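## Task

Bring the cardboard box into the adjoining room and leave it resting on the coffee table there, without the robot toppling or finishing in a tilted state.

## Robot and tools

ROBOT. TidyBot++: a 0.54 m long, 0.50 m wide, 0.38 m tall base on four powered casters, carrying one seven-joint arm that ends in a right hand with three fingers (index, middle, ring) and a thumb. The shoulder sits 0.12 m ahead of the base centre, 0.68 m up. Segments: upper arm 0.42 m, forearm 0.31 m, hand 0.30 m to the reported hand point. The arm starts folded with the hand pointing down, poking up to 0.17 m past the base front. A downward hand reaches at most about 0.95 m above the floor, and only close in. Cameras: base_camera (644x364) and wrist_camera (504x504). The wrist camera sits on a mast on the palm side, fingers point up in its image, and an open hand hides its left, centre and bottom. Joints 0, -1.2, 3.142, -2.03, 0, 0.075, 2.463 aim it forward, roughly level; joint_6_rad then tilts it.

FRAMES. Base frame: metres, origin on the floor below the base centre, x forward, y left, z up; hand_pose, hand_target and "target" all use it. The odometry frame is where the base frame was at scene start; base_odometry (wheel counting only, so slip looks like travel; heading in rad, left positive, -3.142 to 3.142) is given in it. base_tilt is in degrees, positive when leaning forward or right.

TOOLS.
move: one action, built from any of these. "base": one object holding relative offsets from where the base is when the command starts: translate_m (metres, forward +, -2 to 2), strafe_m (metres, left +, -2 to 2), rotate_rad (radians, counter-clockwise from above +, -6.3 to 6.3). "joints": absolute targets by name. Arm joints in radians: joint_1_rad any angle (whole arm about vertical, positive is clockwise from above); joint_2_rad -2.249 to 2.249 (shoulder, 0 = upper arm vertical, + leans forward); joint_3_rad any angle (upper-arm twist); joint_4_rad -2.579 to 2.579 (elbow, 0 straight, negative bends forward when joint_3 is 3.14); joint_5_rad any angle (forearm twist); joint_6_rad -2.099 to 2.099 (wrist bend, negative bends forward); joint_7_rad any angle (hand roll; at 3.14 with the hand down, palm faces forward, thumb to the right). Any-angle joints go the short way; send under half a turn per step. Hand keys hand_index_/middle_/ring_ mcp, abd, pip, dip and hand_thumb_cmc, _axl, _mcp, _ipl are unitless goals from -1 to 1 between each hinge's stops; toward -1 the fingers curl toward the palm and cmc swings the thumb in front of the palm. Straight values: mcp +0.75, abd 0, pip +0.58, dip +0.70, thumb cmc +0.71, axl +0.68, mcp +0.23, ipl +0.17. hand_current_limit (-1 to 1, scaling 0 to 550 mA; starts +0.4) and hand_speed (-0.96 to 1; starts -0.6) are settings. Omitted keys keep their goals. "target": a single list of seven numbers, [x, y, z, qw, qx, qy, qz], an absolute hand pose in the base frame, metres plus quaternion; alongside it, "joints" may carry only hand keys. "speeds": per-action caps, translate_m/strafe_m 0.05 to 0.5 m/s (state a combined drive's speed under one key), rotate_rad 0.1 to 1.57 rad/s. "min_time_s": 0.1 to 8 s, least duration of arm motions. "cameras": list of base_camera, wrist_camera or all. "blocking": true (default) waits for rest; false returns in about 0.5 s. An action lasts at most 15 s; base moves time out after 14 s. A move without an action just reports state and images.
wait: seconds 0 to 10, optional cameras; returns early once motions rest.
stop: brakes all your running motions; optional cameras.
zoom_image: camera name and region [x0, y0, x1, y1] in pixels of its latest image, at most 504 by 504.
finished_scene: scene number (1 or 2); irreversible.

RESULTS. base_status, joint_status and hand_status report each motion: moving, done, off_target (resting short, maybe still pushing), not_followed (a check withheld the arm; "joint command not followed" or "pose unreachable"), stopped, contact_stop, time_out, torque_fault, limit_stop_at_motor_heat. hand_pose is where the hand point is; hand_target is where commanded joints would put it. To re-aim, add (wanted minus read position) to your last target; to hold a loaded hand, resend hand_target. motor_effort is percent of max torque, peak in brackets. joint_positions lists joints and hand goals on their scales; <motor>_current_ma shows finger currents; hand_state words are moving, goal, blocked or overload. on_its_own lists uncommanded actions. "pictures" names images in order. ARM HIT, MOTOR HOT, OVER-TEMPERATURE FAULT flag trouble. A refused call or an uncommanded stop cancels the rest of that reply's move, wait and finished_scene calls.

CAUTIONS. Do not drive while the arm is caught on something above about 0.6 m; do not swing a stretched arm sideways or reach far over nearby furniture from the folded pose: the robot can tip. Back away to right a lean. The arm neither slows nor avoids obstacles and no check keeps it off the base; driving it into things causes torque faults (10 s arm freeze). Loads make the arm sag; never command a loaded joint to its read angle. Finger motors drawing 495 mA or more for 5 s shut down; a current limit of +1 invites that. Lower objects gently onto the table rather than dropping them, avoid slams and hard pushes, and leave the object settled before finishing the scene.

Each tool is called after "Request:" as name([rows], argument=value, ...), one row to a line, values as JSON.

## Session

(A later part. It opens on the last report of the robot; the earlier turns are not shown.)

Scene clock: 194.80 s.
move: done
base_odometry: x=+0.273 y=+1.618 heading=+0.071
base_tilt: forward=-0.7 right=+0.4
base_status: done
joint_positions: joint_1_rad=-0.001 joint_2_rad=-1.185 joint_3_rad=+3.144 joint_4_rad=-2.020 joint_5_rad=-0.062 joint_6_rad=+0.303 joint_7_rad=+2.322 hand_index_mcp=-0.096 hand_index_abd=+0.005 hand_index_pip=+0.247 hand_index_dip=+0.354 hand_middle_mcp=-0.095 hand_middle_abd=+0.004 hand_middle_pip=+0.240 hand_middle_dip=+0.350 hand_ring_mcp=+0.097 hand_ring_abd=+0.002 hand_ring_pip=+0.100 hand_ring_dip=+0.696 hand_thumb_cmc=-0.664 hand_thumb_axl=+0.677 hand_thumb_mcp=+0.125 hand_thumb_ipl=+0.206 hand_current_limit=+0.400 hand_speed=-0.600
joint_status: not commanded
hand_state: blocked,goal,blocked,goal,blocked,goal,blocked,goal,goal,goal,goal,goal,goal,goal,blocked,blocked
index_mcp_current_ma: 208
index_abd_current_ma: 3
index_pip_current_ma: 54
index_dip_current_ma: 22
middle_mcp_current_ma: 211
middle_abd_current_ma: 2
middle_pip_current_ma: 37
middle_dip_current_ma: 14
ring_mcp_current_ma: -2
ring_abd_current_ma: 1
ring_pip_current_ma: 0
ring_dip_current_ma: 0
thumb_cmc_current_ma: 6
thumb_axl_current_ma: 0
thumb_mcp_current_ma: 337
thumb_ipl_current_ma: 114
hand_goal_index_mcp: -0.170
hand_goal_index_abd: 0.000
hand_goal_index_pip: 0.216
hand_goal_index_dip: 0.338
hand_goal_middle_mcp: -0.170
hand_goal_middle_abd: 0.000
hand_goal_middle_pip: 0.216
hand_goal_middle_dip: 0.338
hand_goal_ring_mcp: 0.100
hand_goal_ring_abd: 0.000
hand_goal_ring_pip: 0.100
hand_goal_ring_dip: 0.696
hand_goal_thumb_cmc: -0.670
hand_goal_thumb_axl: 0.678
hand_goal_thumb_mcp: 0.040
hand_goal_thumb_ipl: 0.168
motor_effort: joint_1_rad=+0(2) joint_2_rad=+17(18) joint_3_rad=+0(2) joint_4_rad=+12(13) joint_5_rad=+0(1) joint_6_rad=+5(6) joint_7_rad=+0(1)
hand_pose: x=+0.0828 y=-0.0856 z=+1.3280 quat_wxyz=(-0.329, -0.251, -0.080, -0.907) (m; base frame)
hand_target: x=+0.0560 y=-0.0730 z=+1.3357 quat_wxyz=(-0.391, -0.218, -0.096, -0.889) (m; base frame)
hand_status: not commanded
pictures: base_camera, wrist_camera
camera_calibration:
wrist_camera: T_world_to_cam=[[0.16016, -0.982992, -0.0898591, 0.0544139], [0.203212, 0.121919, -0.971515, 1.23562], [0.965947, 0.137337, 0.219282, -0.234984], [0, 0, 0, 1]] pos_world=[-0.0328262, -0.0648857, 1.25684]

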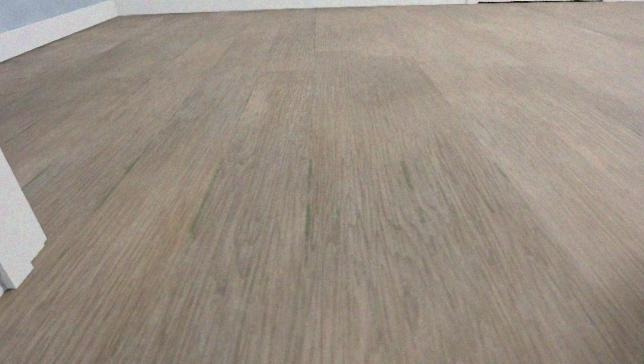

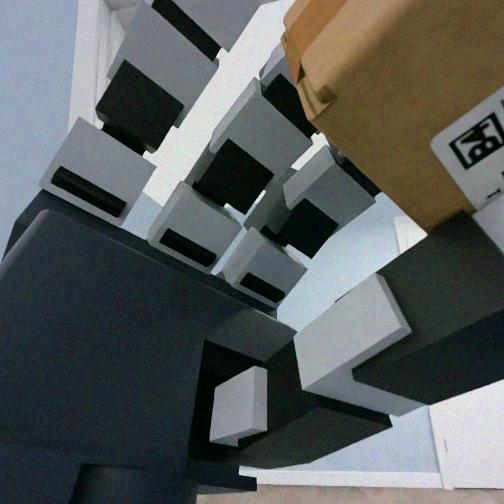

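Request:
move(base={"translate_m":0.5}, speeds={"translate_m":0.25}, cameras=["base_camera"])

Request:
move(base={"translate_m":0.7}, speeds={"translate_m":0.35}, cameras=["base_camera"])

Request:
move(base={"rotate_rad":-1.5}, cameras=["all"])

Scene clock: 203.13 s.
move: done
base_odometry: x=+0.772 y=+1.654 heading=+0.071
base_tilt: forward=-0.7 right=+0.3
base_status: done
joint_positions: joint_1_rad=-0.001 joint_2_rad=-1.185 joint_3_rad=+3.144 joint_4_rad=-2.020 joint_5_rad=-0.062 joint_6_rad=+0.304 joint_7_rad=+2.322 hand_index_mcp=-0.096 hand_index_abd=+0.005 hand_index_pip=+0.247 hand_index_dip=+0.354 hand_middle_mcp=-0.095 hand_middle_abd=+0.004 hand_middle_pip=+0.240 hand_middle_dip=+0.350 hand_ring_mcp=+0.097 hand_ring_abd=+0.002 hand_ring_pip=+0.100 hand_ring_dip=+0.696 hand_thumb_cmc=-0.664 hand_thumb_axl=+0.677 hand_thumb_mcp=+0.125 hand_thumb_ipl=+0.206 hand_current_limit=+0.400 hand_speed=-0.600
joint_status: not commanded
hand_state: blocked,goal,blocked,goal,blocked,goal,blocked,goal,goal,goal,goal,goal,goal,goal,blocked,blocked
index_mcp_current_ma: 208
index_abd_current_ma: 3
index_pip_current_ma: 54
index_dip_current_ma: 22
middle_mcp_current_ma: 211
middle_abd_current_ma: 2
middle_pip_current_ma: 37
middle_dip_current_ma: 14
ring_mcp_current_ma: -2
ring_abd_current_ma: 1
ring_pip_current_ma: 0
ring_dip_current_ma: 0
thumb_cmc_current_ma: 6
thumb_axl_current_ma: 0
thumb_mcp_current_ma: 337
thumb_ipl_current_ma: 114
hand_goal_index_mcp: -0.170
hand_goal_index_abd: 0.000
hand_goal_index_pip: 0.216
hand_goal_index_dip: 0.338
hand_goal_middle_mcp: -0.170
hand_goal_middle_abd: 0.000
hand_goal_middle_pip: 0.216
hand_goal_middle_dip: 0.338
hand_goal_ring_mcp: 0.100
hand_goal_ring_abd: 0.000
hand_goal_ring_pip: 0.100
hand_goal_ring_dip: 0.696
hand_goal_thumb_cmc: -0.670
hand_goal_thumb_axl: 0.678
hand_goal_thumb_mcp: 0.040
hand_goal_thumb_ipl: 0.168
motor_effort: joint_1_rad=+0(1) joint_2_rad=+17(20) joint_3_rad=+0(1) joint_4_rad=+12(13) joint_5_rad=+0(1) joint_6_rad=+5(6) joint_7_rad=+0(1)
hand_pose: x=+0.0825 y=-0.0856 z=+1.3280 quat_wxyz=(-0.329, -0.251, -0.080, -0.907) (m; base frame)
hand_target: x=+0.0560 y=-0.0730 z=+1.3357 quat_wxyz=(-0.391, -0.218, -0.096, -0.889) (m; base frame)
hand_status: not commanded
pictures: base_camera

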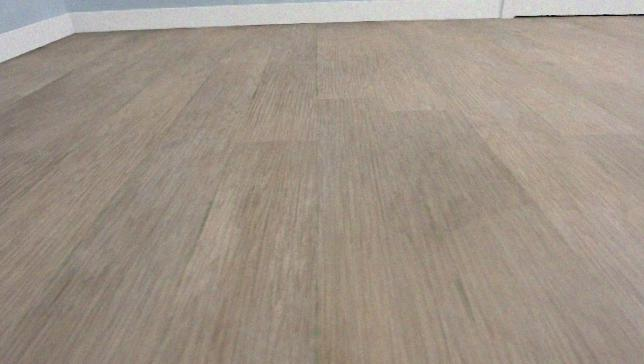

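Scene clock: 206.20 s.
move: done
base_odometry: x=+1.470 y=+1.703 heading=+0.071
base_tilt: forward=-0.7 right=+0.3
base_status: done
joint_positions: joint_1_rad=-0.001 joint_2_rad=-1.186 joint_3_rad=+3.144 joint_4_rad=-2.020 joint_5_rad=-0.062 joint_6_rad=+0.304 joint_7_rad=+2.322 hand_index_mcp=-0.096 hand_index_abd=+0.005 hand_index_pip=+0.247 hand_index_dip=+0.354 hand_middle_mcp=-0.095 hand_middle_abd=+0.004 hand_middle_pip=+0.240 hand_middle_dip=+0.350 hand_ring_mcp=+0.097 hand_ring_abd=+0.002 hand_ring_pip=+0.100 hand_ring_dip=+0.696 hand_thumb_cmc=-0.664 hand_thumb_axl=+0.677 hand_thumb_mcp=+0.125 hand_thumb_ipl=+0.206 hand_current_limit=+0.400 hand_speed=-0.600
joint_status: not commanded
hand_state: blocked,goal,blocked,goal,blocked,goal,blocked,goal,goal,goal,goal,goal,goal,goal,blocked,blocked
index_mcp_current_ma: 208
index_abd_current_ma: 3
index_pip_current_ma: 54
index_dip_current_ma: 22
middle_mcp_current_ma: 211
middle_abd_current_ma: 2
middle_pip_current_ma: 37
middle_dip_current_ma: 14
ring_mcp_current_ma: -2
ring_abd_current_ma: 1
ring_pip_current_ma: 0
ring_dip_current_ma: 0
thumb_cmc_current_ma: 6
thumb_axl_current_ma: 0
thumb_mcp_current_ma: 337
thumb_ipl_current_ma: 114
hand_goal_index_mcp: -0.170
hand_goal_index_abd: 0.000
hand_goal_index_pip: 0.216
hand_goal_index_dip: 0.338
hand_goal_middle_mcp: -0.170
hand_goal_middle_abd: 0.000
hand_goal_middle_pip: 0.216
hand_goal_middle_dip: 0.338
hand_goal_ring_mcp: 0.100
hand_goal_ring_abd: 0.000
hand_goal_ring_pip: 0.100
hand_goal_ring_dip: 0.696
hand_goal_thumb_cmc: -0.670
hand_goal_thumb_axl: 0.678
hand_goal_thumb_mcp: 0.040
hand_goal_thumb_ipl: 0.168
motor_effort: joint_1_rad=+0(1) joint_2_rad=+17(19) joint_3_rad=+0(1) joint_4_rad=+12(13) joint_5_rad=+0(1) joint_6_rad=+4(6) joint_7_rad=+0(1)
hand_pose: x=+0.0818 y=-0.0856 z=+1.3280 quat_wxyz=(-0.329, -0.250, -0.080, -0.907) (m; base frame)
hand_target: x=+0.0560 y=-0.0730 z=+1.3357 quat_wxyz=(-0.391, -0.218, -0.096, -0.889) (m; base frame)
hand_status: not commanded
pictures: base_camera

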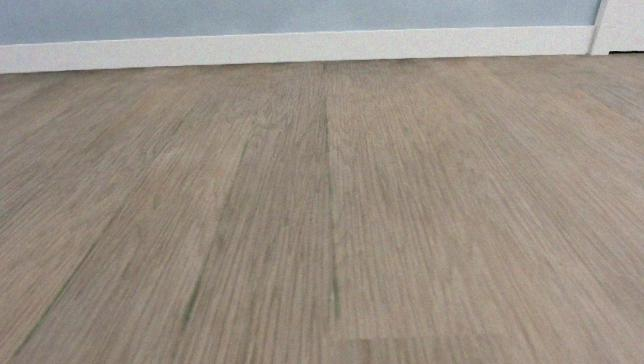

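Scene clock: 208.47 s.
move: done
base_odometry: x=+1.470 y=+1.703 heading=-1.429
base_tilt: forward=-0.8 right=+0.3
base_status: done
joint_positions: joint_1_rad=-0.001 joint_2_rad=-1.186 joint_3_rad=+3.144 joint_4_rad=-2.020 joint_5_rad=-0.062 joint_6_rad=+0.304 joint_7_rad=+2.322 hand_index_mcp=-0.096 hand_index_abd=+0.005 hand_index_pip=+0.247 hand_index_dip=+0.354 hand_middle_mcp=-0.095 hand_middle_abd=+0.004 hand_middle_pip=+0.240 hand_middle_dip=+0.350 hand_ring_mcp=+0.097 hand_ring_abd=+0.002 hand_ring_pip=+0.100 hand_ring_dip=+0.696 hand_thumb_cmc=-0.664 hand_thumb_axl=+0.677 hand_thumb_mcp=+0.125 hand_thumb_ipl=+0.206 hand_current_limit=+0.400 hand_speed=-0.600
joint_status: not commanded
hand_state: blocked,goal,blocked,goal,blocked,goal,blocked,goal,goal,goal,goal,goal,goal,goal,blocked,blocked
index_mcp_current_ma: 208
index_abd_current_ma: 3
index_pip_current_ma: 54
index_dip_current_ma: 22
middle_mcp_current_ma: 211
middle_abd_current_ma: 2
middle_pip_current_ma: 37
middle_dip_current_ma: 14
ring_mcp_current_ma: -2
ring_abd_current_ma: 1
ring_pip_current_ma: 0
ring_dip_current_ma: 0
thumb_cmc_current_ma: 6
thumb_axl_current_ma: 0
thumb_mcp_current_ma: 337
thumb_ipl_current_ma: 114
hand_goal_index_mcp: -0.170
hand_goal_index_abd: 0.000
hand_goal_index_pip: 0.216
hand_goal_index_dip: 0.338
hand_goal_middle_mcp: -0.170
hand_goal_middle_abd: 0.000
hand_goal_middle_pip: 0.216
hand_goal_middle_dip: 0.338
hand_goal_ring_mcp: 0.100
hand_goal_ring_abd: 0.000
hand_goal_ring_pip: 0.100
hand_goal_ring_dip: 0.696
hand_goal_thumb_cmc: -0.670
hand_goal_thumb_axl: 0.678
hand_goal_thumb_mcp: 0.040
hand_goal_thumb_ipl: 0.168
motor_effort: joint_1_rad=+0(1) joint_2_rad=+17(18) joint_3_rad=+0(1) joint_4_rad=+12(12) joint_5_rad=+1(1) joint_6_rad=+5(5) joint_7_rad=+0(0)
hand_pose: x=+0.0818 y=-0.0856 z=+1.3280 quat_wxyz=(-0.329, -0.250, -0.079, -0.907) (m; base frame)
hand_target: x=+0.0560 y=-0.0730 z=+1.3357 quat_wxyz=(-0.391, -0.218, -0.096, -0.889) (m; base frame)
hand_status: not commanded
pictures: base_camera, wrist_camera
camera_calibration:
wrist_camera: T_world_to_cam=[[0.160259, -0.983005, -0.0895478, 0.0541421], [0.205245, 0.121923, -0.971087, 1.23505], [0.965501, 0.137246, 0.221296, -0.236606], [0, 0, 0, 1]] pos_world=[-0.0337218, -0.0648859, 1.25655]

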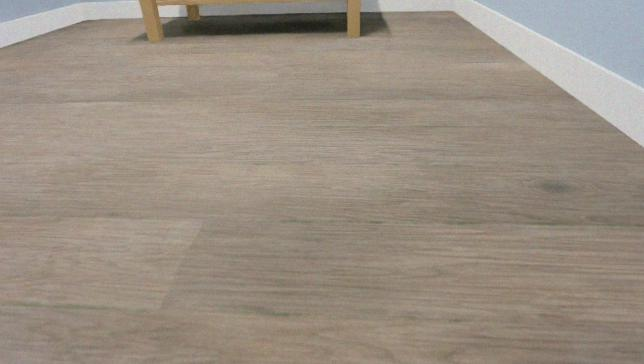

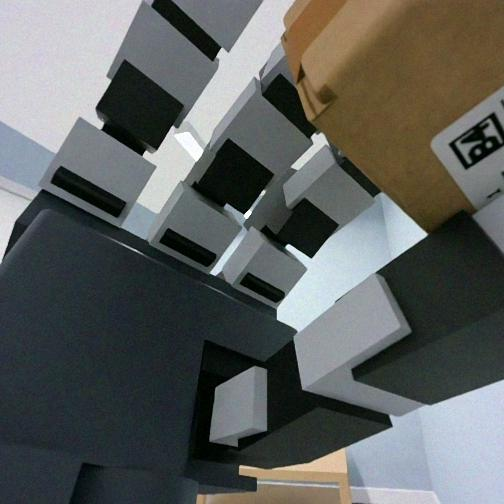

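Request:
move(base={"rotate_rad":-0.07}, cameras=[])

Request:
move(base={"translate_m":0.8,"strafe_m":0.26}, speeds={"translate_m":0.3}, target=[0.75, 0.0, 0.95, 0.4777, -0.5213, 0.5213, -0.4777], min_time_s=4, cameras=["all"])

Scene clock: 216.43 s.
move: done
base_odometry: x=+1.470 y=+1.703 heading=-1.498
base_tilt: forward=-0.8 right=+0.4
base_status: done
joint_positions: joint_1_rad=-0.001 joint_2_rad=-1.186 joint_3_rad=+3.144 joint_4_rad=-2.020 joint_5_rad=-0.062 joint_6_rad=+0.304 joint_7_rad=+2.322 hand_index_mcp=-0.096 hand_index_abd=+0.005 hand_index_pip=+0.247 hand_index_dip=+0.354 hand_middle_mcp=-0.095 hand_middle_abd=+0.004 hand_middle_pip=+0.240 hand_middle_dip=+0.350 hand_ring_mcp=+0.097 hand_ring_abd=+0.002 hand_ring_pip=+0.100 hand_ring_dip=+0.696 hand_thumb_cmc=-0.664 hand_thumb_axl=+0.677 hand_thumb_mcp=+0.125 hand_thumb_ipl=+0.206 hand_current_limit=+0.400 hand_speed=-0.600
joint_status: not commanded
hand_state: blocked,goal,blocked,goal,blocked,goal,blocked,goal,goal,goal,goal,goal,goal,goal,blocked,blocked
index_mcp_current_ma: 208
index_abd_current_ma: 3
index_pip_current_ma: 54
index_dip_current_ma: 22
middle_mcp_current_ma: 211
middle_abd_current_ma: 2
middle_pip_current_ma: 37
middle_dip_current_ma: 14
ring_mcp_current_ma: -2
ring_abd_current_ma: 1
ring_pip_current_ma: 0
ring_dip_current_ma: 0
thumb_cmc_current_ma: 6
thumb_axl_current_ma: 0
thumb_mcp_current_ma: 337
thumb_ipl_current_ma: 114
hand_goal_index_mcp: -0.170
hand_goal_index_abd: 0.000
hand_goal_index_pip: 0.216
hand_goal_index_dip: 0.338
hand_goal_middle_mcp: -0.170
hand_goal_middle_abd: 0.000
hand_goal_middle_pip: 0.216
hand_goal_middle_dip: 0.338
hand_goal_ring_mcp: 0.100
hand_goal_ring_abd: 0.000
hand_goal_ring_pip: 0.100
hand_goal_ring_dip: 0.696
hand_goal_thumb_cmc: -0.670
hand_goal_thumb_axl: 0.678
hand_goal_thumb_mcp: 0.040
hand_goal_thumb_ipl: 0.168
motor_effort: joint_1_rad=+0(1) joint_2_rad=+17(17) joint_3_rad=+0(1) joint_4_rad=+12(12) joint_5_rad=+0(1) joint_6_rad=+4(5) joint_7_rad=+0(0)
hand_pose: x=+0.0818 y=-0.0856 z=+1.3280 quat_wxyz=(-0.330, -0.250, -0.079, -0.907) (m; base frame)
hand_target: x=+0.0560 y=-0.0730 z=+1.3357 quat_wxyz=(-0.391, -0.218, -0.096, -0.889) (m; base frame)
hand_status: not commanded
pictures: none
No camera images: "cameras" was empty.

Scene clock: 221.03 s.
move: done
base_odometry: x=+1.787 y=+0.924 heading=-1.499
base_tilt: forward=-0.7 right=+0.3
base_status: done
joint_positions: joint_1_rad=-0.122 joint_2_rad=+0.039 joint_3_rad=+3.347 joint_4_rad=-1.676 joint_5_rad=-1.985 joint_6_rad=-0.038 joint_7_rad=+2.122 hand_index_mcp=-0.096 hand_index_abd=+0.006 hand_index_pip=+0.248 hand_index_dip=+0.355 hand_middle_mcp=-0.095 hand_middle_abd=+0.006 hand_middle_pip=+0.241 hand_middle_dip=+0.351 hand_ring_mcp=+0.097 hand_ring_abd=+0.002 hand_ring_pip=+0.100 hand_ring_dip=+0.696 hand_thumb_cmc=-0.663 hand_thumb_axl=+0.677 hand_thumb_mcp=+0.125 hand_thumb_ipl=+0.207 hand_current_limit=+0.400 hand_speed=-0.600
joint_status: not commanded
hand_state: blocked,goal,blocked,goal,blocked,goal,blocked,goal,goal,goal,goal,goal,goal,goal,blocked,blocked
index_mcp_current_ma: 208
index_abd_current_ma: 5
index_pip_current_ma: 58
index_dip_current_ma: 23
middle_mcp_current_ma: 211
middle_abd_current_ma: 4
middle_pip_current_ma: 40
middle_dip_current_ma: 15
ring_mcp_current_ma: -3
ring_abd_current_ma: 1
ring_pip_current_ma: 0
ring_dip_current_ma: 0
thumb_cmc_current_ma: 7
thumb_axl_current_ma: 0
thumb_mcp_current_ma: 337
thumb_ipl_current_ma: 114
hand_goal_index_mcp: -0.170
hand_goal_index_abd: 0.000
hand_goal_index_pip: 0.216
hand_goal_index_dip: 0.338
hand_goal_middle_mcp: -0.170
hand_goal_middle_abd: 0.000
hand_goal_middle_pip: 0.216
hand_goal_middle_dip: 0.338
hand_goal_ring_mcp: 0.100
hand_goal_ring_abd: 0.000
hand_goal_ring_pip: 0.100
hand_goal_ring_dip: 0.696
hand_goal_thumb_cmc: -0.670
hand_goal_thumb_axl: 0.678
hand_goal_thumb_mcp: 0.040
hand_goal_thumb_ipl: 0.168
motor_effort: joint_1_rad=+0(1) joint_2_rad=-18(20) joint_3_rad=+0(2) joint_4_rad=+18(19) joint_5_rad=-1(3) joint_6_rad=-3(6) joint_7_rad=+0(1)
hand_pose: x=+0.7359 y=-0.0270 z=+0.9319 quat_wxyz=(+0.420, -0.555, +0.506, -0.509) (m; base frame)
hand_target: x=+0.7500 y=+0.0000 z=+0.9500 quat_wxyz=(+0.478, -0.521, +0.521, -0.478) (m; base frame)
hand_status: done (0.035 m and 8.6 deg from the pose sent, 0.772 m and 137.2 deg at the start)
pictures: base_camera, wrist_camera
camera_calibration:
wrist_camera: T_world_to_cam=[[-0.0383333, 0.673151, -0.738511, 0.767133], [-0.647057, 0.546465, 0.531688, -0.0527513], [0.761477, 0.49824, 0.414619, -0.808803], [0, 0, 0, 1]] pos_world=[0.611159, -0.0845913, 0.929929]

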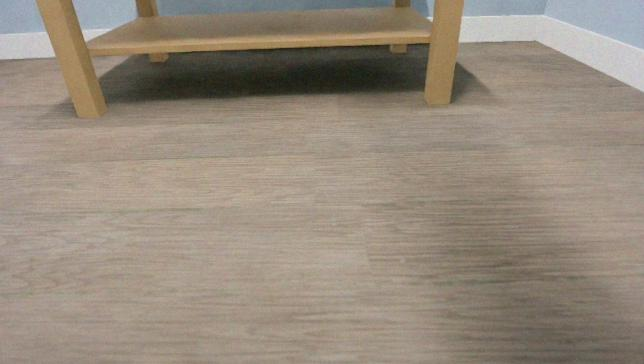

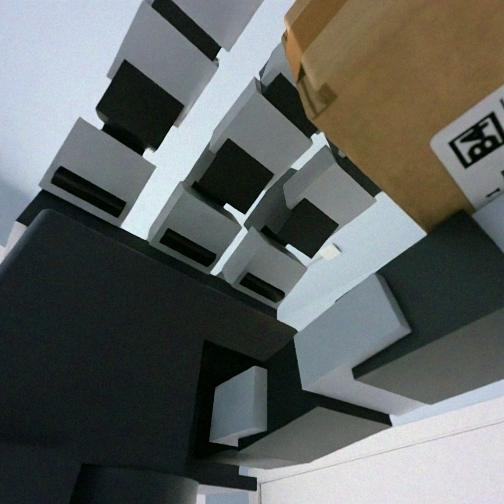

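Request:
move(base={"translate_m":0.43,"strafe_m":0.05}, speeds={"translate_m":0.25}, cameras=["base_camera"])

Request:
move(target=[0.87, 0.03, 0.72, 0.4777, -0.5213, 0.5213, -0.4777], min_time_s=3, cameras=[])

Request:
move(target=[0.87, 0.03, 0.56, 0.4777, -0.5213, 0.5213, -0.4777], min_time_s=2, cameras=["wrist_camera"])

Scene clock: 228.37 s.
move: done
base_odometry: x=+1.868 y=+0.498 heading=-1.499
base_tilt: forward=-0.7 right=+0.3
base_status: done
joint_positions: joint_1_rad=-0.122 joint_2_rad=+0.044 joint_3_rad=+3.348 joint_4_rad=-1.674 joint_5_rad=-1.985 joint_6_rad=-0.040 joint_7_rad=+2.122 hand_index_mcp=-0.096 hand_index_abd=+0.006 hand_index_pip=+0.248 hand_index_dip=+0.355 hand_middle_mcp=-0.095 hand_middle_abd=+0.005 hand_middle_pip=+0.241 hand_middle_dip=+0.351 hand_ring_mcp=+0.096 hand_ring_abd=+0.002 hand_ring_pip=+0.100 hand_ring_dip=+0.696 hand_thumb_cmc=-0.664 hand_thumb_axl=+0.677 hand_thumb_mcp=+0.125 hand_thumb_ipl=+0.207 hand_current_limit=+0.400 hand_speed=-0.600
joint_status: not commanded
hand_state: blocked,goal,blocked,goal,blocked,goal,blocked,goal,goal,goal,goal,goal,goal,goal,blocked,blocked
index_mcp_current_ma: 208
index_abd_current_ma: 4
index_pip_current_ma: 58
index_dip_current_ma: 23
middle_mcp_current_ma: 211
middle_abd_current_ma: 4
middle_pip_current_ma: 41
middle_dip_current_ma: 16
ring_mcp_current_ma: -3
ring_abd_current_ma: 1
ring_pip_current_ma: 0
ring_dip_current_ma: 0
thumb_cmc_current_ma: 6
thumb_axl_current_ma: 0
thumb_mcp_current_ma: 337
thumb_ipl_current_ma: 114
hand_goal_index_mcp: -0.170
hand_goal_index_abd: 0.000
hand_goal_index_pip: 0.216
hand_goal_index_dip: 0.338
hand_goal_middle_mcp: -0.170
hand_goal_middle_abd: 0.000
hand_goal_middle_pip: 0.216
hand_goal_middle_dip: 0.338
hand_goal_ring_mcp: 0.100
hand_goal_ring_abd: 0.000
hand_goal_ring_pip: 0.100
hand_goal_ring_dip: 0.696
hand_goal_thumb_cmc: -0.670
hand_goal_thumb_axl: 0.678
hand_goal_thumb_mcp: 0.040
hand_goal_thumb_ipl: 0.168
motor_effort: joint_1_rad=+0(1) joint_2_rad=-18(21) joint_3_rad=+0(1) joint_4_rad=+18(19) joint_5_rad=+0(1) joint_6_rad=-3(3) joint_7_rad=+0(1)
hand_pose: x=+0.7375 y=-0.0266 z=+0.9305 quat_wxyz=(+0.420, -0.556, +0.506, -0.508) (m; base frame)
hand_target: x=+0.7500 y=+0.0000 z=+0.9500 quat_wxyz=(+0.478, -0.521, +0.521, -0.478) (m; base frame)
hand_status: not commanded
pictures: base_camera

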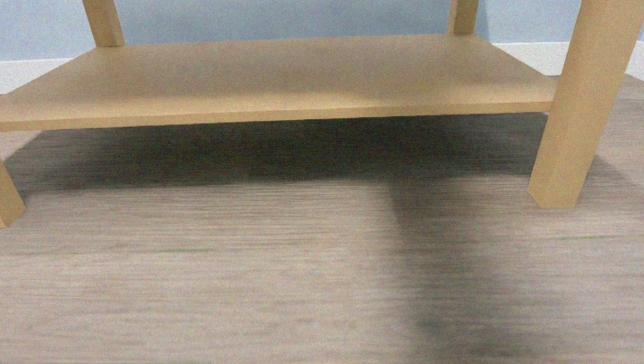

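Scene clock: 231.87 s.
move: done
base_odometry: x=+1.868 y=+0.498 heading=-1.499
base_tilt: forward=-0.7 right=+0.4
base_status: not commanded
joint_positions: joint_1_rad=-0.332 joint_2_rad=+0.559 joint_3_rad=+3.619 joint_4_rad=-1.731 joint_5_rad=-2.911 joint_6_rad=-0.587 joint_7_rad=+2.678 hand_index_mcp=-0.096 hand_index_abd=+0.003 hand_index_pip=+0.248 hand_index_dip=+0.355 hand_middle_mcp=-0.095 hand_middle_abd=+0.002 hand_middle_pip=+0.242 hand_middle_dip=+0.351 hand_ring_mcp=+0.096 hand_ring_abd=+0.002 hand_ring_pip=+0.100 hand_ring_dip=+0.696 hand_thumb_cmc=-0.667 hand_thumb_axl=+0.677 hand_thumb_mcp=+0.125 hand_thumb_ipl=+0.207 hand_current_limit=+0.400 hand_speed=-0.600
joint_status: not commanded
hand_state: blocked,goal,blocked,goal,blocked,goal,blocked,goal,goal,goal,goal,goal,goal,goal,blocked,blocked
index_mcp_current_ma: 208
index_abd_current_ma: 1
index_pip_current_ma: 58
index_dip_current_ma: 23
middle_mcp_current_ma: 211
middle_abd_current_ma: 1
middle_pip_current_ma: 43
middle_dip_current_ma: 17
ring_mcp_current_ma: -3
ring_abd_current_ma: 1
ring_pip_current_ma: 0
ring_dip_current_ma: 0
thumb_cmc_current_ma: 2
thumb_axl_current_ma: 0
thumb_mcp_current_ma: 337
thumb_ipl_current_ma: 114
hand_goal_index_mcp: -0.170
hand_goal_index_abd: 0.000
hand_goal_index_pip: 0.216
hand_goal_index_dip: 0.338
hand_goal_middle_mcp: -0.170
hand_goal_middle_abd: 0.000
hand_goal_middle_pip: 0.216
hand_goal_middle_dip: 0.338
hand_goal_ring_mcp: 0.100
hand_goal_ring_abd: 0.000
hand_goal_ring_pip: 0.100
hand_goal_ring_dip: 0.696
hand_goal_thumb_cmc: -0.670
hand_goal_thumb_axl: 0.678
hand_goal_thumb_mcp: 0.040
hand_goal_thumb_ipl: 0.168
motor_effort: joint_1_rad=+0(2) joint_2_rad=-29(31) joint_3_rad=+3(4) joint_4_rad=+15(18) joint_5_rad=-2(4) joint_6_rad=-7(8) joint_7_rad=-1(1)
hand_pose: x=+0.8656 y=+0.0379 z=+0.7271 quat_wxyz=(+0.482, -0.525, +0.533, -0.456) (m; base frame)
hand_target: x=+0.8700 y=+0.0300 z=+0.7200 quat_wxyz=(+0.478, -0.521, +0.521, -0.478) (m; base frame)
hand_status: done (0.012 m and 2.9 deg from the pose sent, 0.255 m and 8.6 deg at the start)
pictures: none
No camera images: "cameras" was empty.

Scene clock: 234.47 s.
move: done
base_odometry: x=+1.868 y=+0.498 heading=-1.499
base_tilt: forward=-0.7 right=+0.3
base_status: not commanded
joint_positions: joint_1_rad=+0.005 joint_2_rad=+0.836 joint_3_rad=+3.108 joint_4_rad=-1.802 joint_5_rad=-3.094 joint_6_rad=-0.963 joint_7_rad=+3.106 hand_index_mcp=-0.096 hand_index_abd=+0.003 hand_index_pip=+0.248 hand_index_dip=+0.355 hand_middle_mcp=-0.095 hand_middle_abd=+0.002 hand_middle_pip=+0.242 hand_middle_dip=+0.351 hand_ring_mcp=+0.096 hand_ring_abd=+0.002 hand_ring_pip=+0.100 hand_ring_dip=+0.696 hand_thumb_cmc=-0.667 hand_thumb_axl=+0.677 hand_thumb_mcp=+0.125 hand_thumb_ipl=+0.207 hand_current_limit=+0.400 hand_speed=-0.600
joint_status: not commanded
hand_state: blocked,goal,blocked,goal,blocked,goal,blocked,goal,goal,goal,goal,goal,goal,goal,blocked,blocked
index_mcp_current_ma: 208
index_abd_current_ma: 1
index_pip_current_ma: 58
index_dip_current_ma: 23
middle_mcp_current_ma: 211
middle_abd_current_ma: 1
middle_pip_current_ma: 43
middle_dip_current_ma: 17
ring_mcp_current_ma: -3
ring_abd_current_ma: 1
ring_pip_current_ma: 0
ring_dip_current_ma: 0
thumb_cmc_current_ma: 2
thumb_axl_current_ma: 0
thumb_mcp_current_ma: 337
thumb_ipl_current_ma: 114
hand_goal_index_mcp: -0.170
hand_goal_index_abd: 0.000
hand_goal_index_pip: 0.216
hand_goal_index_dip: 0.338
hand_goal_middle_mcp: -0.170
hand_goal_middle_abd: 0.000
hand_goal_middle_pip: 0.216
hand_goal_middle_dip: 0.338
hand_goal_ring_mcp: 0.100
hand_goal_ring_abd: 0.000
hand_goal_ring_pip: 0.100
hand_goal_ring_dip: 0.696
hand_goal_thumb_cmc: -0.670
hand_goal_thumb_axl: 0.678
hand_goal_thumb_mcp: 0.040
hand_goal_thumb_ipl: 0.168
motor_effort: joint_1_rad=+0(1) joint_2_rad=-34(35) joint_3_rad=-1(4) joint_4_rad=+11(15) joint_5_rad=-1(3) joint_6_rad=-8(9) joint_7_rad=+0(1)
hand_pose: x=+0.8719 y=+0.0516 z=+0.5747 quat_wxyz=(+0.496, -0.531, +0.519, -0.450) (m; base frame)
hand_target: x=+0.8700 y=+0.0300 z=+0.5600 quat_wxyz=(+0.478, -0.521, +0.521, -0.478) (m; base frame)
hand_status: done (0.026 m and 3.9 deg from the pose sent, 0.167 m and 2.9 deg at the start)
pictures: wrist_camera
camera_calibration:
wrist_camera: T_world_to_cam=[[-0.0851414, 0.78761, -0.610263, 0.416849], [-0.702696, 0.386758, 0.59719, 0.201336], [0.706377, 0.479675, 0.520522, -0.815395], [0, 0, 0, 1]] pos_world=[0.752946, -0.0150584, 0.558583]

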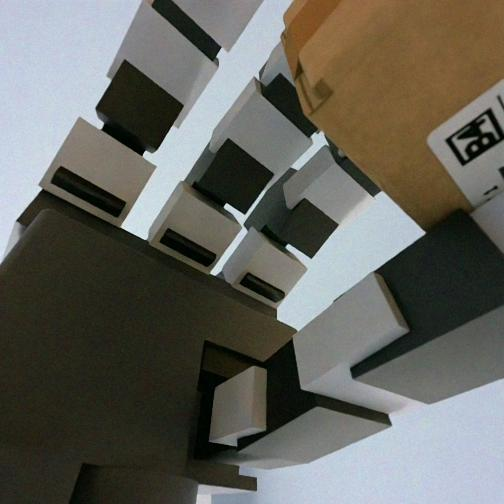

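Request:
move(target=[0.868, 0.015, 0.52, 0.4777, -0.5213, 0.5213, -0.4777], min_time_s=1.5, cameras=["wrist_camera"])

Scene clock: 239.30 s.
move: done
base_odometry: x=+1.868 y=+0.498 heading=-1.499
base_tilt: forward=-0.7 right=+0.4
base_status: not commanded
joint_positions: joint_1_rad=+0.007 joint_2_rad=+0.918 joint_3_rad=+3.130 joint_4_rad=-1.802 joint_5_rad=-3.095 joint_6_rad=-1.049 joint_7_rad=+3.107 hand_index_mcp=-0.096 hand_index_abd=+0.003 hand_index_pip=+0.248 hand_index_dip=+0.355 hand_middle_mcp=-0.095 hand_middle_abd=+0.002 hand_middle_pip=+0.242 hand_middle_dip=+0.351 hand_ring_mcp=+0.096 hand_ring_abd=+0.002 hand_ring_pip=+0.100 hand_ring_dip=+0.696 hand_thumb_cmc=-0.667 hand_thumb_axl=+0.677 hand_thumb_mcp=+0.125 hand_thumb_ipl=+0.207 hand_current_limit=+0.400 hand_speed=-0.600
joint_status: not commanded
hand_state: blocked,goal,blocked,goal,blocked,goal,blocked,goal,goal,goal,goal,goal,goal,goal,blocked,blocked
index_mcp_current_ma: 208
index_abd_current_ma: 1
index_pip_current_ma: 58
index_dip_current_ma: 23
middle_mcp_current_ma: 211
middle_abd_current_ma: 1
middle_pip_current_ma: 43
middle_dip_current_ma: 17
ring_mcp_current_ma: -3
ring_abd_current_ma: 1
ring_pip_current_ma: 0
ring_dip_current_ma: 0
thumb_cmc_current_ma: 2
thumb_axl_current_ma: 0
thumb_mcp_current_ma: 337
thumb_ipl_current_ma: 114
hand_goal_index_mcp: -0.170
hand_goal_index_abd: 0.000
hand_goal_index_pip: 0.216
hand_goal_index_dip: 0.338
hand_goal_middle_mcp: -0.170
hand_goal_middle_abd: 0.000
hand_goal_middle_pip: 0.216
hand_goal_middle_dip: 0.338
hand_goal_ring_mcp: 0.100
hand_goal_ring_abd: 0.000
hand_goal_ring_pip: 0.100
hand_goal_ring_dip: 0.696
hand_goal_thumb_cmc: -0.670
hand_goal_thumb_axl: 0.678
hand_goal_thumb_mcp: 0.040
hand_goal_thumb_ipl: 0.168
motor_effort: joint_1_rad=+0(1) joint_2_rad=-34(35) joint_3_rad=-1(2) joint_4_rad=+10(11) joint_5_rad=+0(1) joint_6_rad=-8(9) joint_7_rad=-1(1)
hand_pose: x=+0.8721 y=+0.0382 z=+0.5368 quat_wxyz=(+0.490, -0.529, +0.520, -0.458) (m; base frame)
hand_target: x=+0.8680 y=+0.0150 z=+0.5200 quat_wxyz=(+0.478, -0.521, +0.521, -0.478) (m; base frame)
hand_status: done (0.029 m and 2.8 deg from the pose sent, 0.066 m and 3.9 deg at the start)
pictures: wrist_camera
camera_calibration:
wrist_camera: T_world_to_cam=[[-0.0710557, 0.781248, -0.620163, 0.397541], [-0.698438, 0.404912, 0.590111, 0.228748], [0.712134, 0.475076, 0.516883, -0.79223], [0, 0, 0, 1]] pos_world=[0.752188, -0.0268309, 0.521044]

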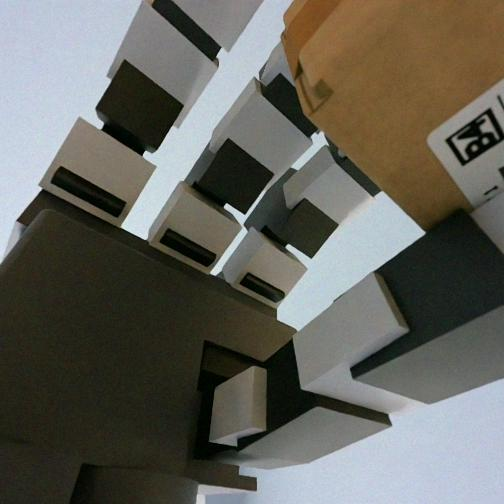

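Request:
move(target=[0.866, 0.01, 0.505, 0.4777, -0.5213, 0.5213, -0.4777], min_time_s=1.5, cameras=["wrist_camera"])

Scene clock: 242.20 s.
move: done
base_odometry: x=+1.868 y=+0.498 heading=-1.499
base_tilt: forward=-0.7 right=+0.3
base_status: not commanded
joint_positions: joint_1_rad=+0.040 joint_2_rad=+0.950 joint_3_rad=+3.121 joint_4_rad=-1.802 joint_5_rad=-3.095 joint_6_rad=-1.081 joint_7_rad=+3.107 hand_index_mcp=-0.096 hand_index_abd=+0.003 hand_index_pip=+0.248 hand_index_dip=+0.355 hand_middle_mcp=-0.095 hand_middle_abd=+0.002 hand_middle_pip=+0.242 hand_middle_dip=+0.351 hand_ring_mcp=+0.096 hand_ring_abd=+0.002 hand_ring_pip=+0.100 hand_ring_dip=+0.696 hand_thumb_cmc=-0.667 hand_thumb_axl=+0.677 hand_thumb_mcp=+0.125 hand_thumb_ipl=+0.207 hand_current_limit=+0.400 hand_speed=-0.600
joint_status: not commanded
hand_state: blocked,goal,blocked,goal,blocked,goal,blocked,goal,goal,goal,goal,goal,goal,goal,blocked,blocked
index_mcp_current_ma: 208
index_abd_current_ma: 1
index_pip_current_ma: 58
index_dip_current_ma: 23
middle_mcp_current_ma: 211
middle_abd_current_ma: 1
middle_pip_current_ma: 43
middle_dip_current_ma: 17
ring_mcp_current_ma: -3
ring_abd_current_ma: 1
ring_pip_current_ma: 0
ring_dip_current_ma: 0
thumb_cmc_current_ma: 2
thumb_axl_current_ma: 0
thumb_mcp_current_ma: 337
thumb_ipl_current_ma: 114
hand_goal_index_mcp: -0.170
hand_goal_index_abd: 0.000
hand_goal_index_pip: 0.216
hand_goal_index_dip: 0.338
hand_goal_middle_mcp: -0.170
hand_goal_middle_abd: 0.000
hand_goal_middle_pip: 0.216
hand_goal_middle_dip: 0.338
hand_goal_ring_mcp: 0.100
hand_goal_ring_abd: 0.000
hand_goal_ring_pip: 0.100
hand_goal_ring_dip: 0.696
hand_goal_thumb_cmc: -0.670
hand_goal_thumb_axl: 0.678
hand_goal_thumb_mcp: 0.040
hand_goal_thumb_ipl: 0.168
motor_effort: joint_1_rad=+0(1) joint_2_rad=-34(35) joint_3_rad=-2(2) joint_4_rad=+10(10) joint_5_rad=-1(1) joint_6_rad=-8(9) joint_7_rad=-1(1)
hand_pose: x=+0.8717 y=+0.0183 z=+0.5224 quat_wxyz=(+0.486, -0.519, +0.529, -0.463) (m; base frame)
hand_target: x=+0.8660 y=+0.0100 z=+0.5050 quat_wxyz=(+0.478, -0.521, +0.521, -0.478) (m; base frame)
hand_status: done (0.020 m and 2.1 deg from the pose sent, 0.043 m and 2.8 deg at the start)
pictures: wrist_camera
camera_calibration:
wrist_camera: T_world_to_cam=[[-0.0488561, 0.78817, -0.613515, 0.381257], [-0.687126, 0.419275, 0.593352, 0.233115], [0.724893, 0.450551, 0.521089, -0.787932], [0, 0, 0, 1]] pos_world=[0.749973, -0.043231, 0.50617]

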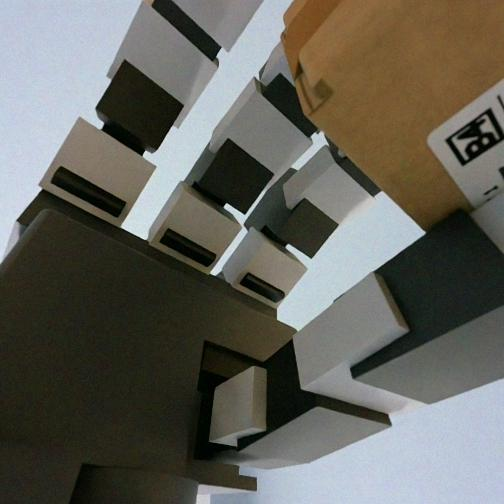

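Request:
move(target=[0.864, 0.01, 0.493, 0.4777, -0.5213, 0.5213, -0.4777], min_time_s=1.5, cameras=["wrist_camera"])

Scene clock: 245.30 s.
move: done
base_odometry: x=+1.868 y=+0.498 heading=-1.499
base_tilt: forward=-0.7 right=+0.3
base_status: not commanded
joint_positions: joint_1_rad=+0.061 joint_2_rad=+0.978 joint_3_rad=+3.090 joint_4_rad=-1.802 joint_5_rad=-3.095 joint_6_rad=-1.107 joint_7_rad=+3.109 hand_index_mcp=-0.096 hand_index_abd=+0.003 hand_index_pip=+0.248 hand_index_dip=+0.355 hand_middle_mcp=-0.095 hand_middle_abd=+0.002 hand_middle_pip=+0.242 hand_middle_dip=+0.351 hand_ring_mcp=+0.096 hand_ring_abd=+0.002 hand_ring_pip=+0.100 hand_ring_dip=+0.696 hand_thumb_cmc=-0.667 hand_thumb_axl=+0.677 hand_thumb_mcp=+0.125 hand_thumb_ipl=+0.207 hand_current_limit=+0.400 hand_speed=-0.600
joint_status: not commanded
hand_state: blocked,goal,blocked,goal,blocked,goal,blocked,goal,goal,goal,goal,goal,goal,goal,blocked,blocked
index_mcp_current_ma: 208
index_abd_current_ma: 1
index_pip_current_ma: 58
index_dip_current_ma: 23
middle_mcp_current_ma: 211
middle_abd_current_ma: 1
middle_pip_current_ma: 43
middle_dip_current_ma: 17
ring_mcp_current_ma: -3
ring_abd_current_ma: 1
ring_pip_current_ma: 0
ring_dip_current_ma: 0
thumb_cmc_current_ma: 2
thumb_axl_current_ma: 0
thumb_mcp_current_ma: 337
thumb_ipl_current_ma: 114
hand_goal_index_mcp: -0.170
hand_goal_index_abd: 0.000
hand_goal_index_pip: 0.216
hand_goal_index_dip: 0.338
hand_goal_middle_mcp: -0.170
hand_goal_middle_abd: 0.000
hand_goal_middle_pip: 0.216
hand_goal_middle_dip: 0.338
hand_goal_ring_mcp: 0.100
hand_goal_ring_abd: 0.000
hand_goal_ring_pip: 0.100
hand_goal_ring_dip: 0.696
hand_goal_thumb_cmc: -0.670
hand_goal_thumb_axl: 0.678
hand_goal_thumb_mcp: 0.040
hand_goal_thumb_ipl: 0.168
motor_effort: joint_1_rad=+0(1) joint_2_rad=-34(35) joint_3_rad=-2(2) joint_4_rad=+9(10) joint_5_rad=+0(1) joint_6_rad=-8(9) joint_7_rad=-1(1)
hand_pose: x=+0.8701 y=+0.0202 z=+0.5108 quat_wxyz=(+0.492, -0.513, +0.536, -0.457) (m; base frame)
hand_target: x=+0.8640 y=+0.0100 z=+0.4930 quat_wxyz=(+0.478, -0.521, +0.521, -0.478) (m; base frame)
hand_status: done (0.021 m and 3.5 deg from the pose sent, 0.032 m and 2.1 deg at the start)
pictures: wrist_camera
camera_calibration:
wrist_camera: T_world_to_cam=[[-0.0466592, 0.803489, -0.593488, 0.360044], [-0.685447, 0.406432, 0.604133, 0.231423], [0.726626, 0.434993, 0.531785, -0.788241], [0, 0, 0, 1]] pos_world=[0.748184, -0.0404701, 0.493046]

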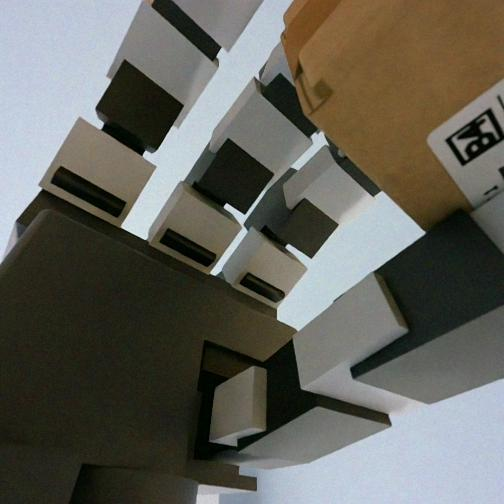

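Request:
move(target=[0.863, 0.01, 0.484, 0.4777, -0.5213, 0.5213, -0.4777], min_time_s=1.5, cameras=["wrist_camera"])

Scene clock: 250.53 s.
move: done
base_odometry: x=+1.868 y=+0.498 heading=-1.499
base_tilt: forward=-0.7 right=+0.3
base_status: not commanded
joint_positions: joint_1_rad=+0.074 joint_2_rad=+0.991 joint_3_rad=+3.070 joint_4_rad=-1.802 joint_5_rad=-3.095 joint_6_rad=-1.132 joint_7_rad=+3.125 hand_index_mcp=-0.096 hand_index_abd=+0.002 hand_index_pip=+0.248 hand_index_dip=+0.355 hand_middle_mcp=-0.095 hand_middle_abd=+0.001 hand_middle_pip=+0.242 hand_middle_dip=+0.351 hand_ring_mcp=+0.096 hand_ring_abd=+0.002 hand_ring_pip=+0.100 hand_ring_dip=+0.696 hand_thumb_cmc=-0.667 hand_thumb_axl=+0.677 hand_thumb_mcp=+0.125 hand_thumb_ipl=+0.207 hand_current_limit=+0.400 hand_speed=-0.600
joint_status: not commanded
hand_state: blocked,goal,blocked,goal,blocked,goal,blocked,goal,goal,goal,goal,goal,goal,goal,blocked,blocked
index_mcp_current_ma: 208
index_abd_current_ma: 1
index_pip_current_ma: 58
index_dip_current_ma: 23
middle_mcp_current_ma: 211
middle_abd_current_ma: 0
middle_pip_current_ma: 43
middle_dip_current_ma: 17
ring_mcp_current_ma: -3
ring_abd_current_ma: 1
ring_pip_current_ma: 0
ring_dip_current_ma: 0
thumb_cmc_current_ma: 2
thumb_axl_current_ma: 0
thumb_mcp_current_ma: 337
thumb_ipl_current_ma: 114
hand_goal_index_mcp: -0.170
hand_goal_index_abd: 0.000
hand_goal_index_pip: 0.216
hand_goal_index_dip: 0.338
hand_goal_middle_mcp: -0.170
hand_goal_middle_abd: 0.000
hand_goal_middle_pip: 0.216
hand_goal_middle_dip: 0.338
hand_goal_ring_mcp: 0.100
hand_goal_ring_abd: 0.000
hand_goal_ring_pip: 0.100
hand_goal_ring_dip: 0.696
hand_goal_thumb_cmc: -0.670
hand_goal_thumb_axl: 0.678
hand_goal_thumb_mcp: 0.040
hand_goal_thumb_ipl: 0.168
motor_effort: joint_1_rad=+0(1) joint_2_rad=-33(35) joint_3_rad=-2(2) joint_4_rad=+8(10) joint_5_rad=+0(1) joint_6_rad=-7(8) joint_7_rad=-1(1)
hand_pose: x=+0.8707 y=+0.0203 z=+0.5090 quat_wxyz=(+0.495, -0.509, +0.533, -0.460) (m; base frame)
hand_target: x=+0.8630 y=+0.0100 z=+0.4840 quat_wxyz=(+0.478, -0.521, +0.521, -0.478) (m; base frame)
hand_status: done (0.028 m and 3.5 deg from the pose sent, 0.030 m and 3.5 deg at the start)
pictures: wrist_camera
camera_calibration:
wrist_camera: T_world_to_cam=[[-0.0382177, 0.804521, -0.592693, 0.351149], [-0.692624, 0.406205, 0.596044, 0.243151], [0.720285, 0.433293, 0.541707, -0.787236], [0, 0, 0, 1]] pos_world=[0.748867, -0.0401723, 0.489646]

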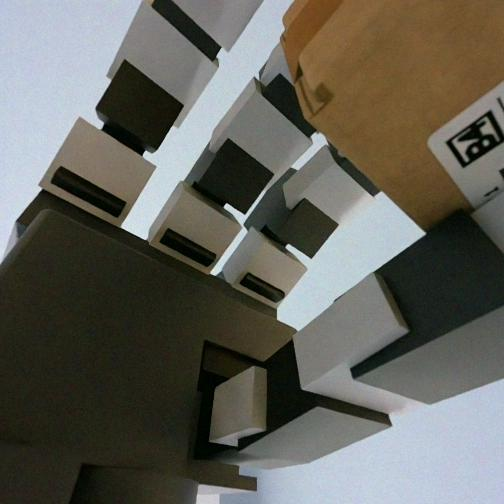

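Request:
move(target=[0.862, 0.01, 0.475, 0.4777, -0.5213, 0.5213, -0.4777], min_time_s=1.5, cameras=["wrist_camera"])

Scene clock: 254.93 s.
move: done
base_odometry: x=+1.868 y=+0.498 heading=-1.499
base_tilt: forward=-0.7 right=+0.4
base_status: not commanded
joint_positions: joint_1_rad=+0.086 joint_2_rad=+1.005 joint_3_rad=+3.050 joint_4_rad=-1.802 joint_5_rad=-3.095 joint_6_rad=-1.153 joint_7_rad=+3.144 hand_index_mcp=-0.096 hand_index_abd=+0.002 hand_index_pip=+0.248 hand_index_dip=+0.355 hand_middle_mcp=-0.095 hand_middle_abd=+0.001 hand_middle_pip=+0.242 hand_middle_dip=+0.351 hand_ring_mcp=+0.096 hand_ring_abd=+0.002 hand_ring_pip=+0.100 hand_ring_dip=+0.696 hand_thumb_cmc=-0.667 hand_thumb_axl=+0.677 hand_thumb_mcp=+0.125 hand_thumb_ipl=+0.207 hand_current_limit=+0.400 hand_speed=-0.600
joint_status: not commanded
hand_state: blocked,goal,blocked,goal,blocked,goal,blocked,goal,goal,goal,goal,goal,goal,goal,blocked,blocked
index_mcp_current_ma: 208
index_abd_current_ma: 1
index_pip_current_ma: 58
index_dip_current_ma: 24
middle_mcp_current_ma: 211
middle_abd_current_ma: 0
middle_pip_current_ma: 43
middle_dip_current_ma: 17
ring_mcp_current_ma: -3
ring_abd_current_ma: 1
ring_pip_current_ma: 0
ring_dip_current_ma: 0
thumb_cmc_current_ma: 2
thumb_axl_current_ma: 0
thumb_mcp_current_ma: 337
thumb_ipl_current_ma: 114
hand_goal_index_mcp: -0.170
hand_goal_index_abd: 0.000
hand_goal_index_pip: 0.216
hand_goal_index_dip: 0.338
hand_goal_middle_mcp: -0.170
hand_goal_middle_abd: 0.000
hand_goal_middle_pip: 0.216
hand_goal_middle_dip: 0.338
hand_goal_ring_mcp: 0.100
hand_goal_ring_abd: 0.000
hand_goal_ring_pip: 0.100
hand_goal_ring_dip: 0.696
hand_goal_thumb_cmc: -0.670
hand_goal_thumb_axl: 0.678
hand_goal_thumb_mcp: 0.040
hand_goal_thumb_ipl: 0.168
motor_effort: joint_1_rad=+0(1) joint_2_rad=-32(34) joint_3_rad=-2(3) joint_4_rad=+8(9) joint_5_rad=+0(1) joint_6_rad=-6(8) joint_7_rad=-1(1)
hand_pose: x=+0.8706 y=+0.0209 z=+0.5057 quat_wxyz=(+0.497, -0.507, +0.531, -0.462) (m; base frame)
hand_target: x=+0.8620 y=+0.0100 z=+0.4750 quat_wxyz=(+0.478, -0.521, +0.521, -0.478) (m; base frame)
hand_status: done (0.034 m and 3.5 deg from the pose sent, 0.037 m and 3.5 deg at the start)
pictures: wrist_camera
camera_calibration:
wrist_camera: T_world_to_cam=[[-0.0327898, 0.804463, -0.593097, 0.344247], [-0.697465, 0.406618, 0.590088, 0.252066], [0.715868, 0.433013, 0.547752, -0.784864], [0, 0, 0, 1]] pos_world=[0.748954, -0.0395719, 0.485342]

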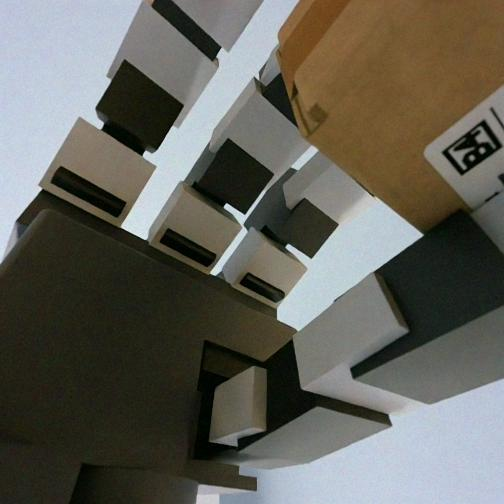

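Request:
move(target=[0.862, 0.01, 0.492, 0.4777, -0.5213, 0.5213, -0.4777], min_time_s=1, cameras=[])

Request:
move(joints={"hand_index_mcp":0.0,"hand_middle_mcp":0.0,"hand_thumb_mcp":0.16,"hand_speed":-0.85}, cameras=["wrist_camera"])

Request:
move(joints={"hand_index_mcp":0.16,"hand_middle_mcp":0.16,"hand_thumb_mcp":0.25}, cameras=["wrist_camera"])

Scene clock: 260.70 s.
move: done
base_odometry: x=+1.868 y=+0.498 heading=-1.499
base_tilt: forward=-0.7 right=+0.3
base_status: not commanded
joint_positions: joint_1_rad=+0.077 joint_2_rad=+1.005 joint_3_rad=+3.061 joint_4_rad=-1.802 joint_5_rad=-3.095 joint_6_rad=-1.153 joint_7_rad=+3.144 hand_index_mcp=-0.096 hand_index_abd=+0.002 hand_index_pip=+0.248 hand_index_dip=+0.355 hand_middle_mcp=-0.095 hand_middle_abd=+0.001 hand_middle_pip=+0.242 hand_middle_dip=+0.351 hand_ring_mcp=+0.096 hand_ring_abd=+0.002 hand_ring_pip=+0.100 hand_ring_dip=+0.696 hand_thumb_cmc=-0.667 hand_thumb_axl=+0.677 hand_thumb_mcp=+0.125 hand_thumb_ipl=+0.207 hand_current_limit=+0.400 hand_speed=-0.600
joint_status: not commanded
hand_state: blocked,goal,blocked,goal,blocked,goal,blocked,goal,goal,goal,goal,goal,goal,goal,blocked,blocked
index_mcp_current_ma: 208
index_abd_current_ma: 1
index_pip_current_ma: 58
index_dip_current_ma: 24
middle_mcp_current_ma: 211
middle_abd_current_ma: 0
middle_pip_current_ma: 43
middle_dip_current_ma: 17
ring_mcp_current_ma: -3
ring_abd_current_ma: 1
ring_pip_current_ma: 0
ring_dip_current_ma: 0
thumb_cmc_current_ma: 2
thumb_axl_current_ma: 0
thumb_mcp_current_ma: 337
thumb_ipl_current_ma: 114
hand_goal_index_mcp: -0.170
hand_goal_index_abd: 0.000
hand_goal_index_pip: 0.216
hand_goal_index_dip: 0.338
hand_goal_middle_mcp: -0.170
hand_goal_middle_abd: 0.000
hand_goal_middle_pip: 0.216
hand_goal_middle_dip: 0.338
hand_goal_ring_mcp: 0.100
hand_goal_ring_abd: 0.000
hand_goal_ring_pip: 0.100
hand_goal_ring_dip: 0.696
hand_goal_thumb_cmc: -0.670
hand_goal_thumb_axl: 0.678
hand_goal_thumb_mcp: 0.040
hand_goal_thumb_ipl: 0.168
motor_effort: joint_1_rad=+1(1) joint_2_rad=-29(32) joint_3_rad=-1(2) joint_4_rad=+7(9) joint_5_rad=+0(1) joint_6_rad=-5(7) joint_7_rad=+0(1)
hand_pose: x=+0.8706 y=+0.0212 z=+0.5050 quat_wxyz=(+0.495, -0.510, +0.528, -0.464) (m; base frame)
hand_target: x=+0.8620 y=+0.0100 z=+0.4920 quat_wxyz=(+0.478, -0.521, +0.521, -0.478) (m; base frame)
hand_status: done (0.019 m and 3.0 deg from the pose sent, 0.020 m and 3.5 deg at the start)
pictures: none
No camera images: "cameras" was empty.

Scene clock: 261.47 s.
move: done
base_odometry: x=+1.868 y=+0.498 heading=-1.499
base_tilt: forward=-0.7 right=+0.4
base_status: not commanded
joint_positions: joint_1_rad=+0.077 joint_2_rad=+1.005 joint_3_rad=+3.064 joint_4_rad=-1.803 joint_5_rad=-3.095 joint_6_rad=-1.153 joint_7_rad=+3.144 hand_index_mcp=-0.011 hand_index_abd=+0.002 hand_index_pip=+0.218 hand_index_dip=+0.342 hand_middle_mcp=-0.012 hand_middle_abd=+0.001 hand_middle_pip=+0.218 hand_middle_dip=+0.341 hand_ring_mcp=+0.096 hand_ring_abd=+0.002 hand_ring_pip=+0.100 hand_ring_dip=+0.696 hand_thumb_cmc=-0.667 hand_thumb_axl=+0.677 hand_thumb_mcp=+0.158 hand_thumb_ipl=+0.170 hand_current_limit=+0.400 hand_speed=-0.850
joint_status: all done
hand_state: goal,goal,goal,goal,goal,goal,goal,goal,goal,goal,goal,goal,goal,goal,goal,goal
index_mcp_current_ma: -13
index_abd_current_ma: 1
index_pip_current_ma: 1
index_dip_current_ma: 2
middle_mcp_current_ma: -16
middle_abd_current_ma: 0
middle_pip_current_ma: 1
middle_dip_current_ma: 2
ring_mcp_current_ma: -3
ring_abd_current_ma: 1
ring_pip_current_ma: 0
ring_dip_current_ma: 0
thumb_cmc_current_ma: 2
thumb_axl_current_ma: 0
thumb_mcp_current_ma: -2
thumb_ipl_current_ma: 2
hand_goal_index_mcp: 0.000
hand_goal_index_abd: 0.000
hand_goal_index_pip: 0.216
hand_goal_index_dip: 0.338
hand_goal_middle_mcp: 0.000
hand_goal_middle_abd: 0.000
hand_goal_middle_pip: 0.216
hand_goal_middle_dip: 0.338
hand_goal_ring_mcp: 0.100
hand_goal_ring_abd: 0.000
hand_goal_ring_pip: 0.100
hand_goal_ring_dip: 0.696
hand_goal_thumb_cmc: -0.670
hand_goal_thumb_axl: 0.678
hand_goal_thumb_mcp: 0.160
hand_goal_thumb_ipl: 0.168
motor_effort: joint_1_rad=+1(1) joint_2_rad=-31(32) joint_3_rad=-1(2) joint_4_rad=+8(8) joint_5_rad=-1(1) joint_6_rad=-6(7) joint_7_rad=+0(1)
hand_pose: x=+0.8702 y=+0.0198 z=+0.5045 quat_wxyz=(+0.494, -0.510, +0.529, -0.465) (m; base frame)
hand_target: x=+0.8620 y=+0.0100 z=+0.4920 quat_wxyz=(+0.478, -0.521, +0.521, -0.478) (m; base frame)
hand_status: not commanded
pictures: wrist_camera
camera_calibration:
wrist_camera: T_world_to_cam=[[-0.0345407, 0.797671, -0.602103, 0.350568], [-0.697208, 0.41241, 0.58636, 0.254497], [0.716036, 0.440045, 0.541897, -0.780696], [0, 0, 0, 1]] pos_world=[0.748552, -0.0410541, 0.484908]

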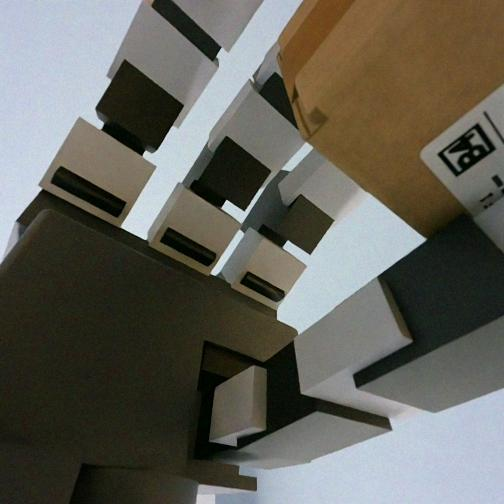

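Scene clock: 262.20 s.
move: done
base_odometry: x=+1.868 y=+0.498 heading=-1.499
base_tilt: forward=-0.7 right=+0.3
base_status: not commanded
joint_positions: joint_1_rad=+0.077 joint_2_rad=+1.005 joint_3_rad=+3.064 joint_4_rad=-1.803 joint_5_rad=-3.095 joint_6_rad=-1.153 joint_7_rad=+3.144 hand_index_mcp=+0.146 hand_index_abd=+0.002 hand_index_pip=+0.218 hand_index_dip=+0.341 hand_middle_mcp=+0.144 hand_middle_abd=+0.001 hand_middle_pip=+0.218 hand_middle_dip=+0.341 hand_ring_mcp=+0.096 hand_ring_abd=+0.002 hand_ring_pip=+0.100 hand_ring_dip=+0.696 hand_thumb_cmc=-0.667 hand_thumb_axl=+0.677 hand_thumb_mcp=+0.247 hand_thumb_ipl=+0.170 hand_current_limit=+0.400 hand_speed=-0.850
joint_status: all done
hand_state: goal,goal,goal,goal,goal,goal,goal,goal,goal,goal,goal,goal,goal,goal,goal,goal
index_mcp_current_ma: -19
index_abd_current_ma: 1
index_pip_current_ma: 1
index_dip_current_ma: 2
middle_mcp_current_ma: -23
middle_abd_current_ma: 0
middle_pip_current_ma: 1
middle_dip_current_ma: 2
ring_mcp_current_ma: -3
ring_abd_current_ma: 1
ring_pip_current_ma: 0
ring_dip_current_ma: 0
thumb_cmc_current_ma: 2
thumb_axl_current_ma: 0
thumb_mcp_current_ma: -3
thumb_ipl_current_ma: 2
hand_goal_index_mcp: 0.160
hand_goal_index_abd: 0.000
hand_goal_index_pip: 0.216
hand_goal_index_dip: 0.338
hand_goal_middle_mcp: 0.160
hand_goal_middle_abd: 0.000
hand_goal_middle_pip: 0.216
hand_goal_middle_dip: 0.338
hand_goal_ring_mcp: 0.100
hand_goal_ring_abd: 0.000
hand_goal_ring_pip: 0.100
hand_goal_ring_dip: 0.696
hand_goal_thumb_cmc: -0.670
hand_goal_thumb_axl: 0.678
hand_goal_thumb_mcp: 0.250
hand_goal_thumb_ipl: 0.168
motor_effort: joint_1_rad=+1(1) joint_2_rad=-31(31) joint_3_rad=-1(2) joint_4_rad=+8(8) joint_5_rad=-1(1) joint_6_rad=-7(7) joint_7_rad=+0(1)
hand_pose: x=+0.8702 y=+0.0198 z=+0.5045 quat_wxyz=(+0.494, -0.510, +0.529, -0.465) (m; base frame)
hand_target: x=+0.8620 y=+0.0100 z=+0.4920 quat_wxyz=(+0.478, -0.521, +0.521, -0.478) (m; base frame)
hand_status: not commanded
pictures: wrist_camera
camera_calibration:
wrist_camera: T_world_to_cam=[[-0.0345407, 0.797671, -0.602103, 0.350568], [-0.697208, 0.41241, 0.58636, 0.254497], [0.716036, 0.440045, 0.541897, -0.780696], [0, 0, 0, 1]] pos_world=[0.748552, -0.0410541, 0.484908]

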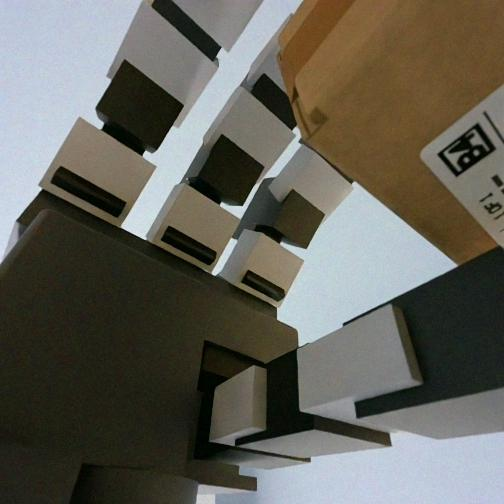

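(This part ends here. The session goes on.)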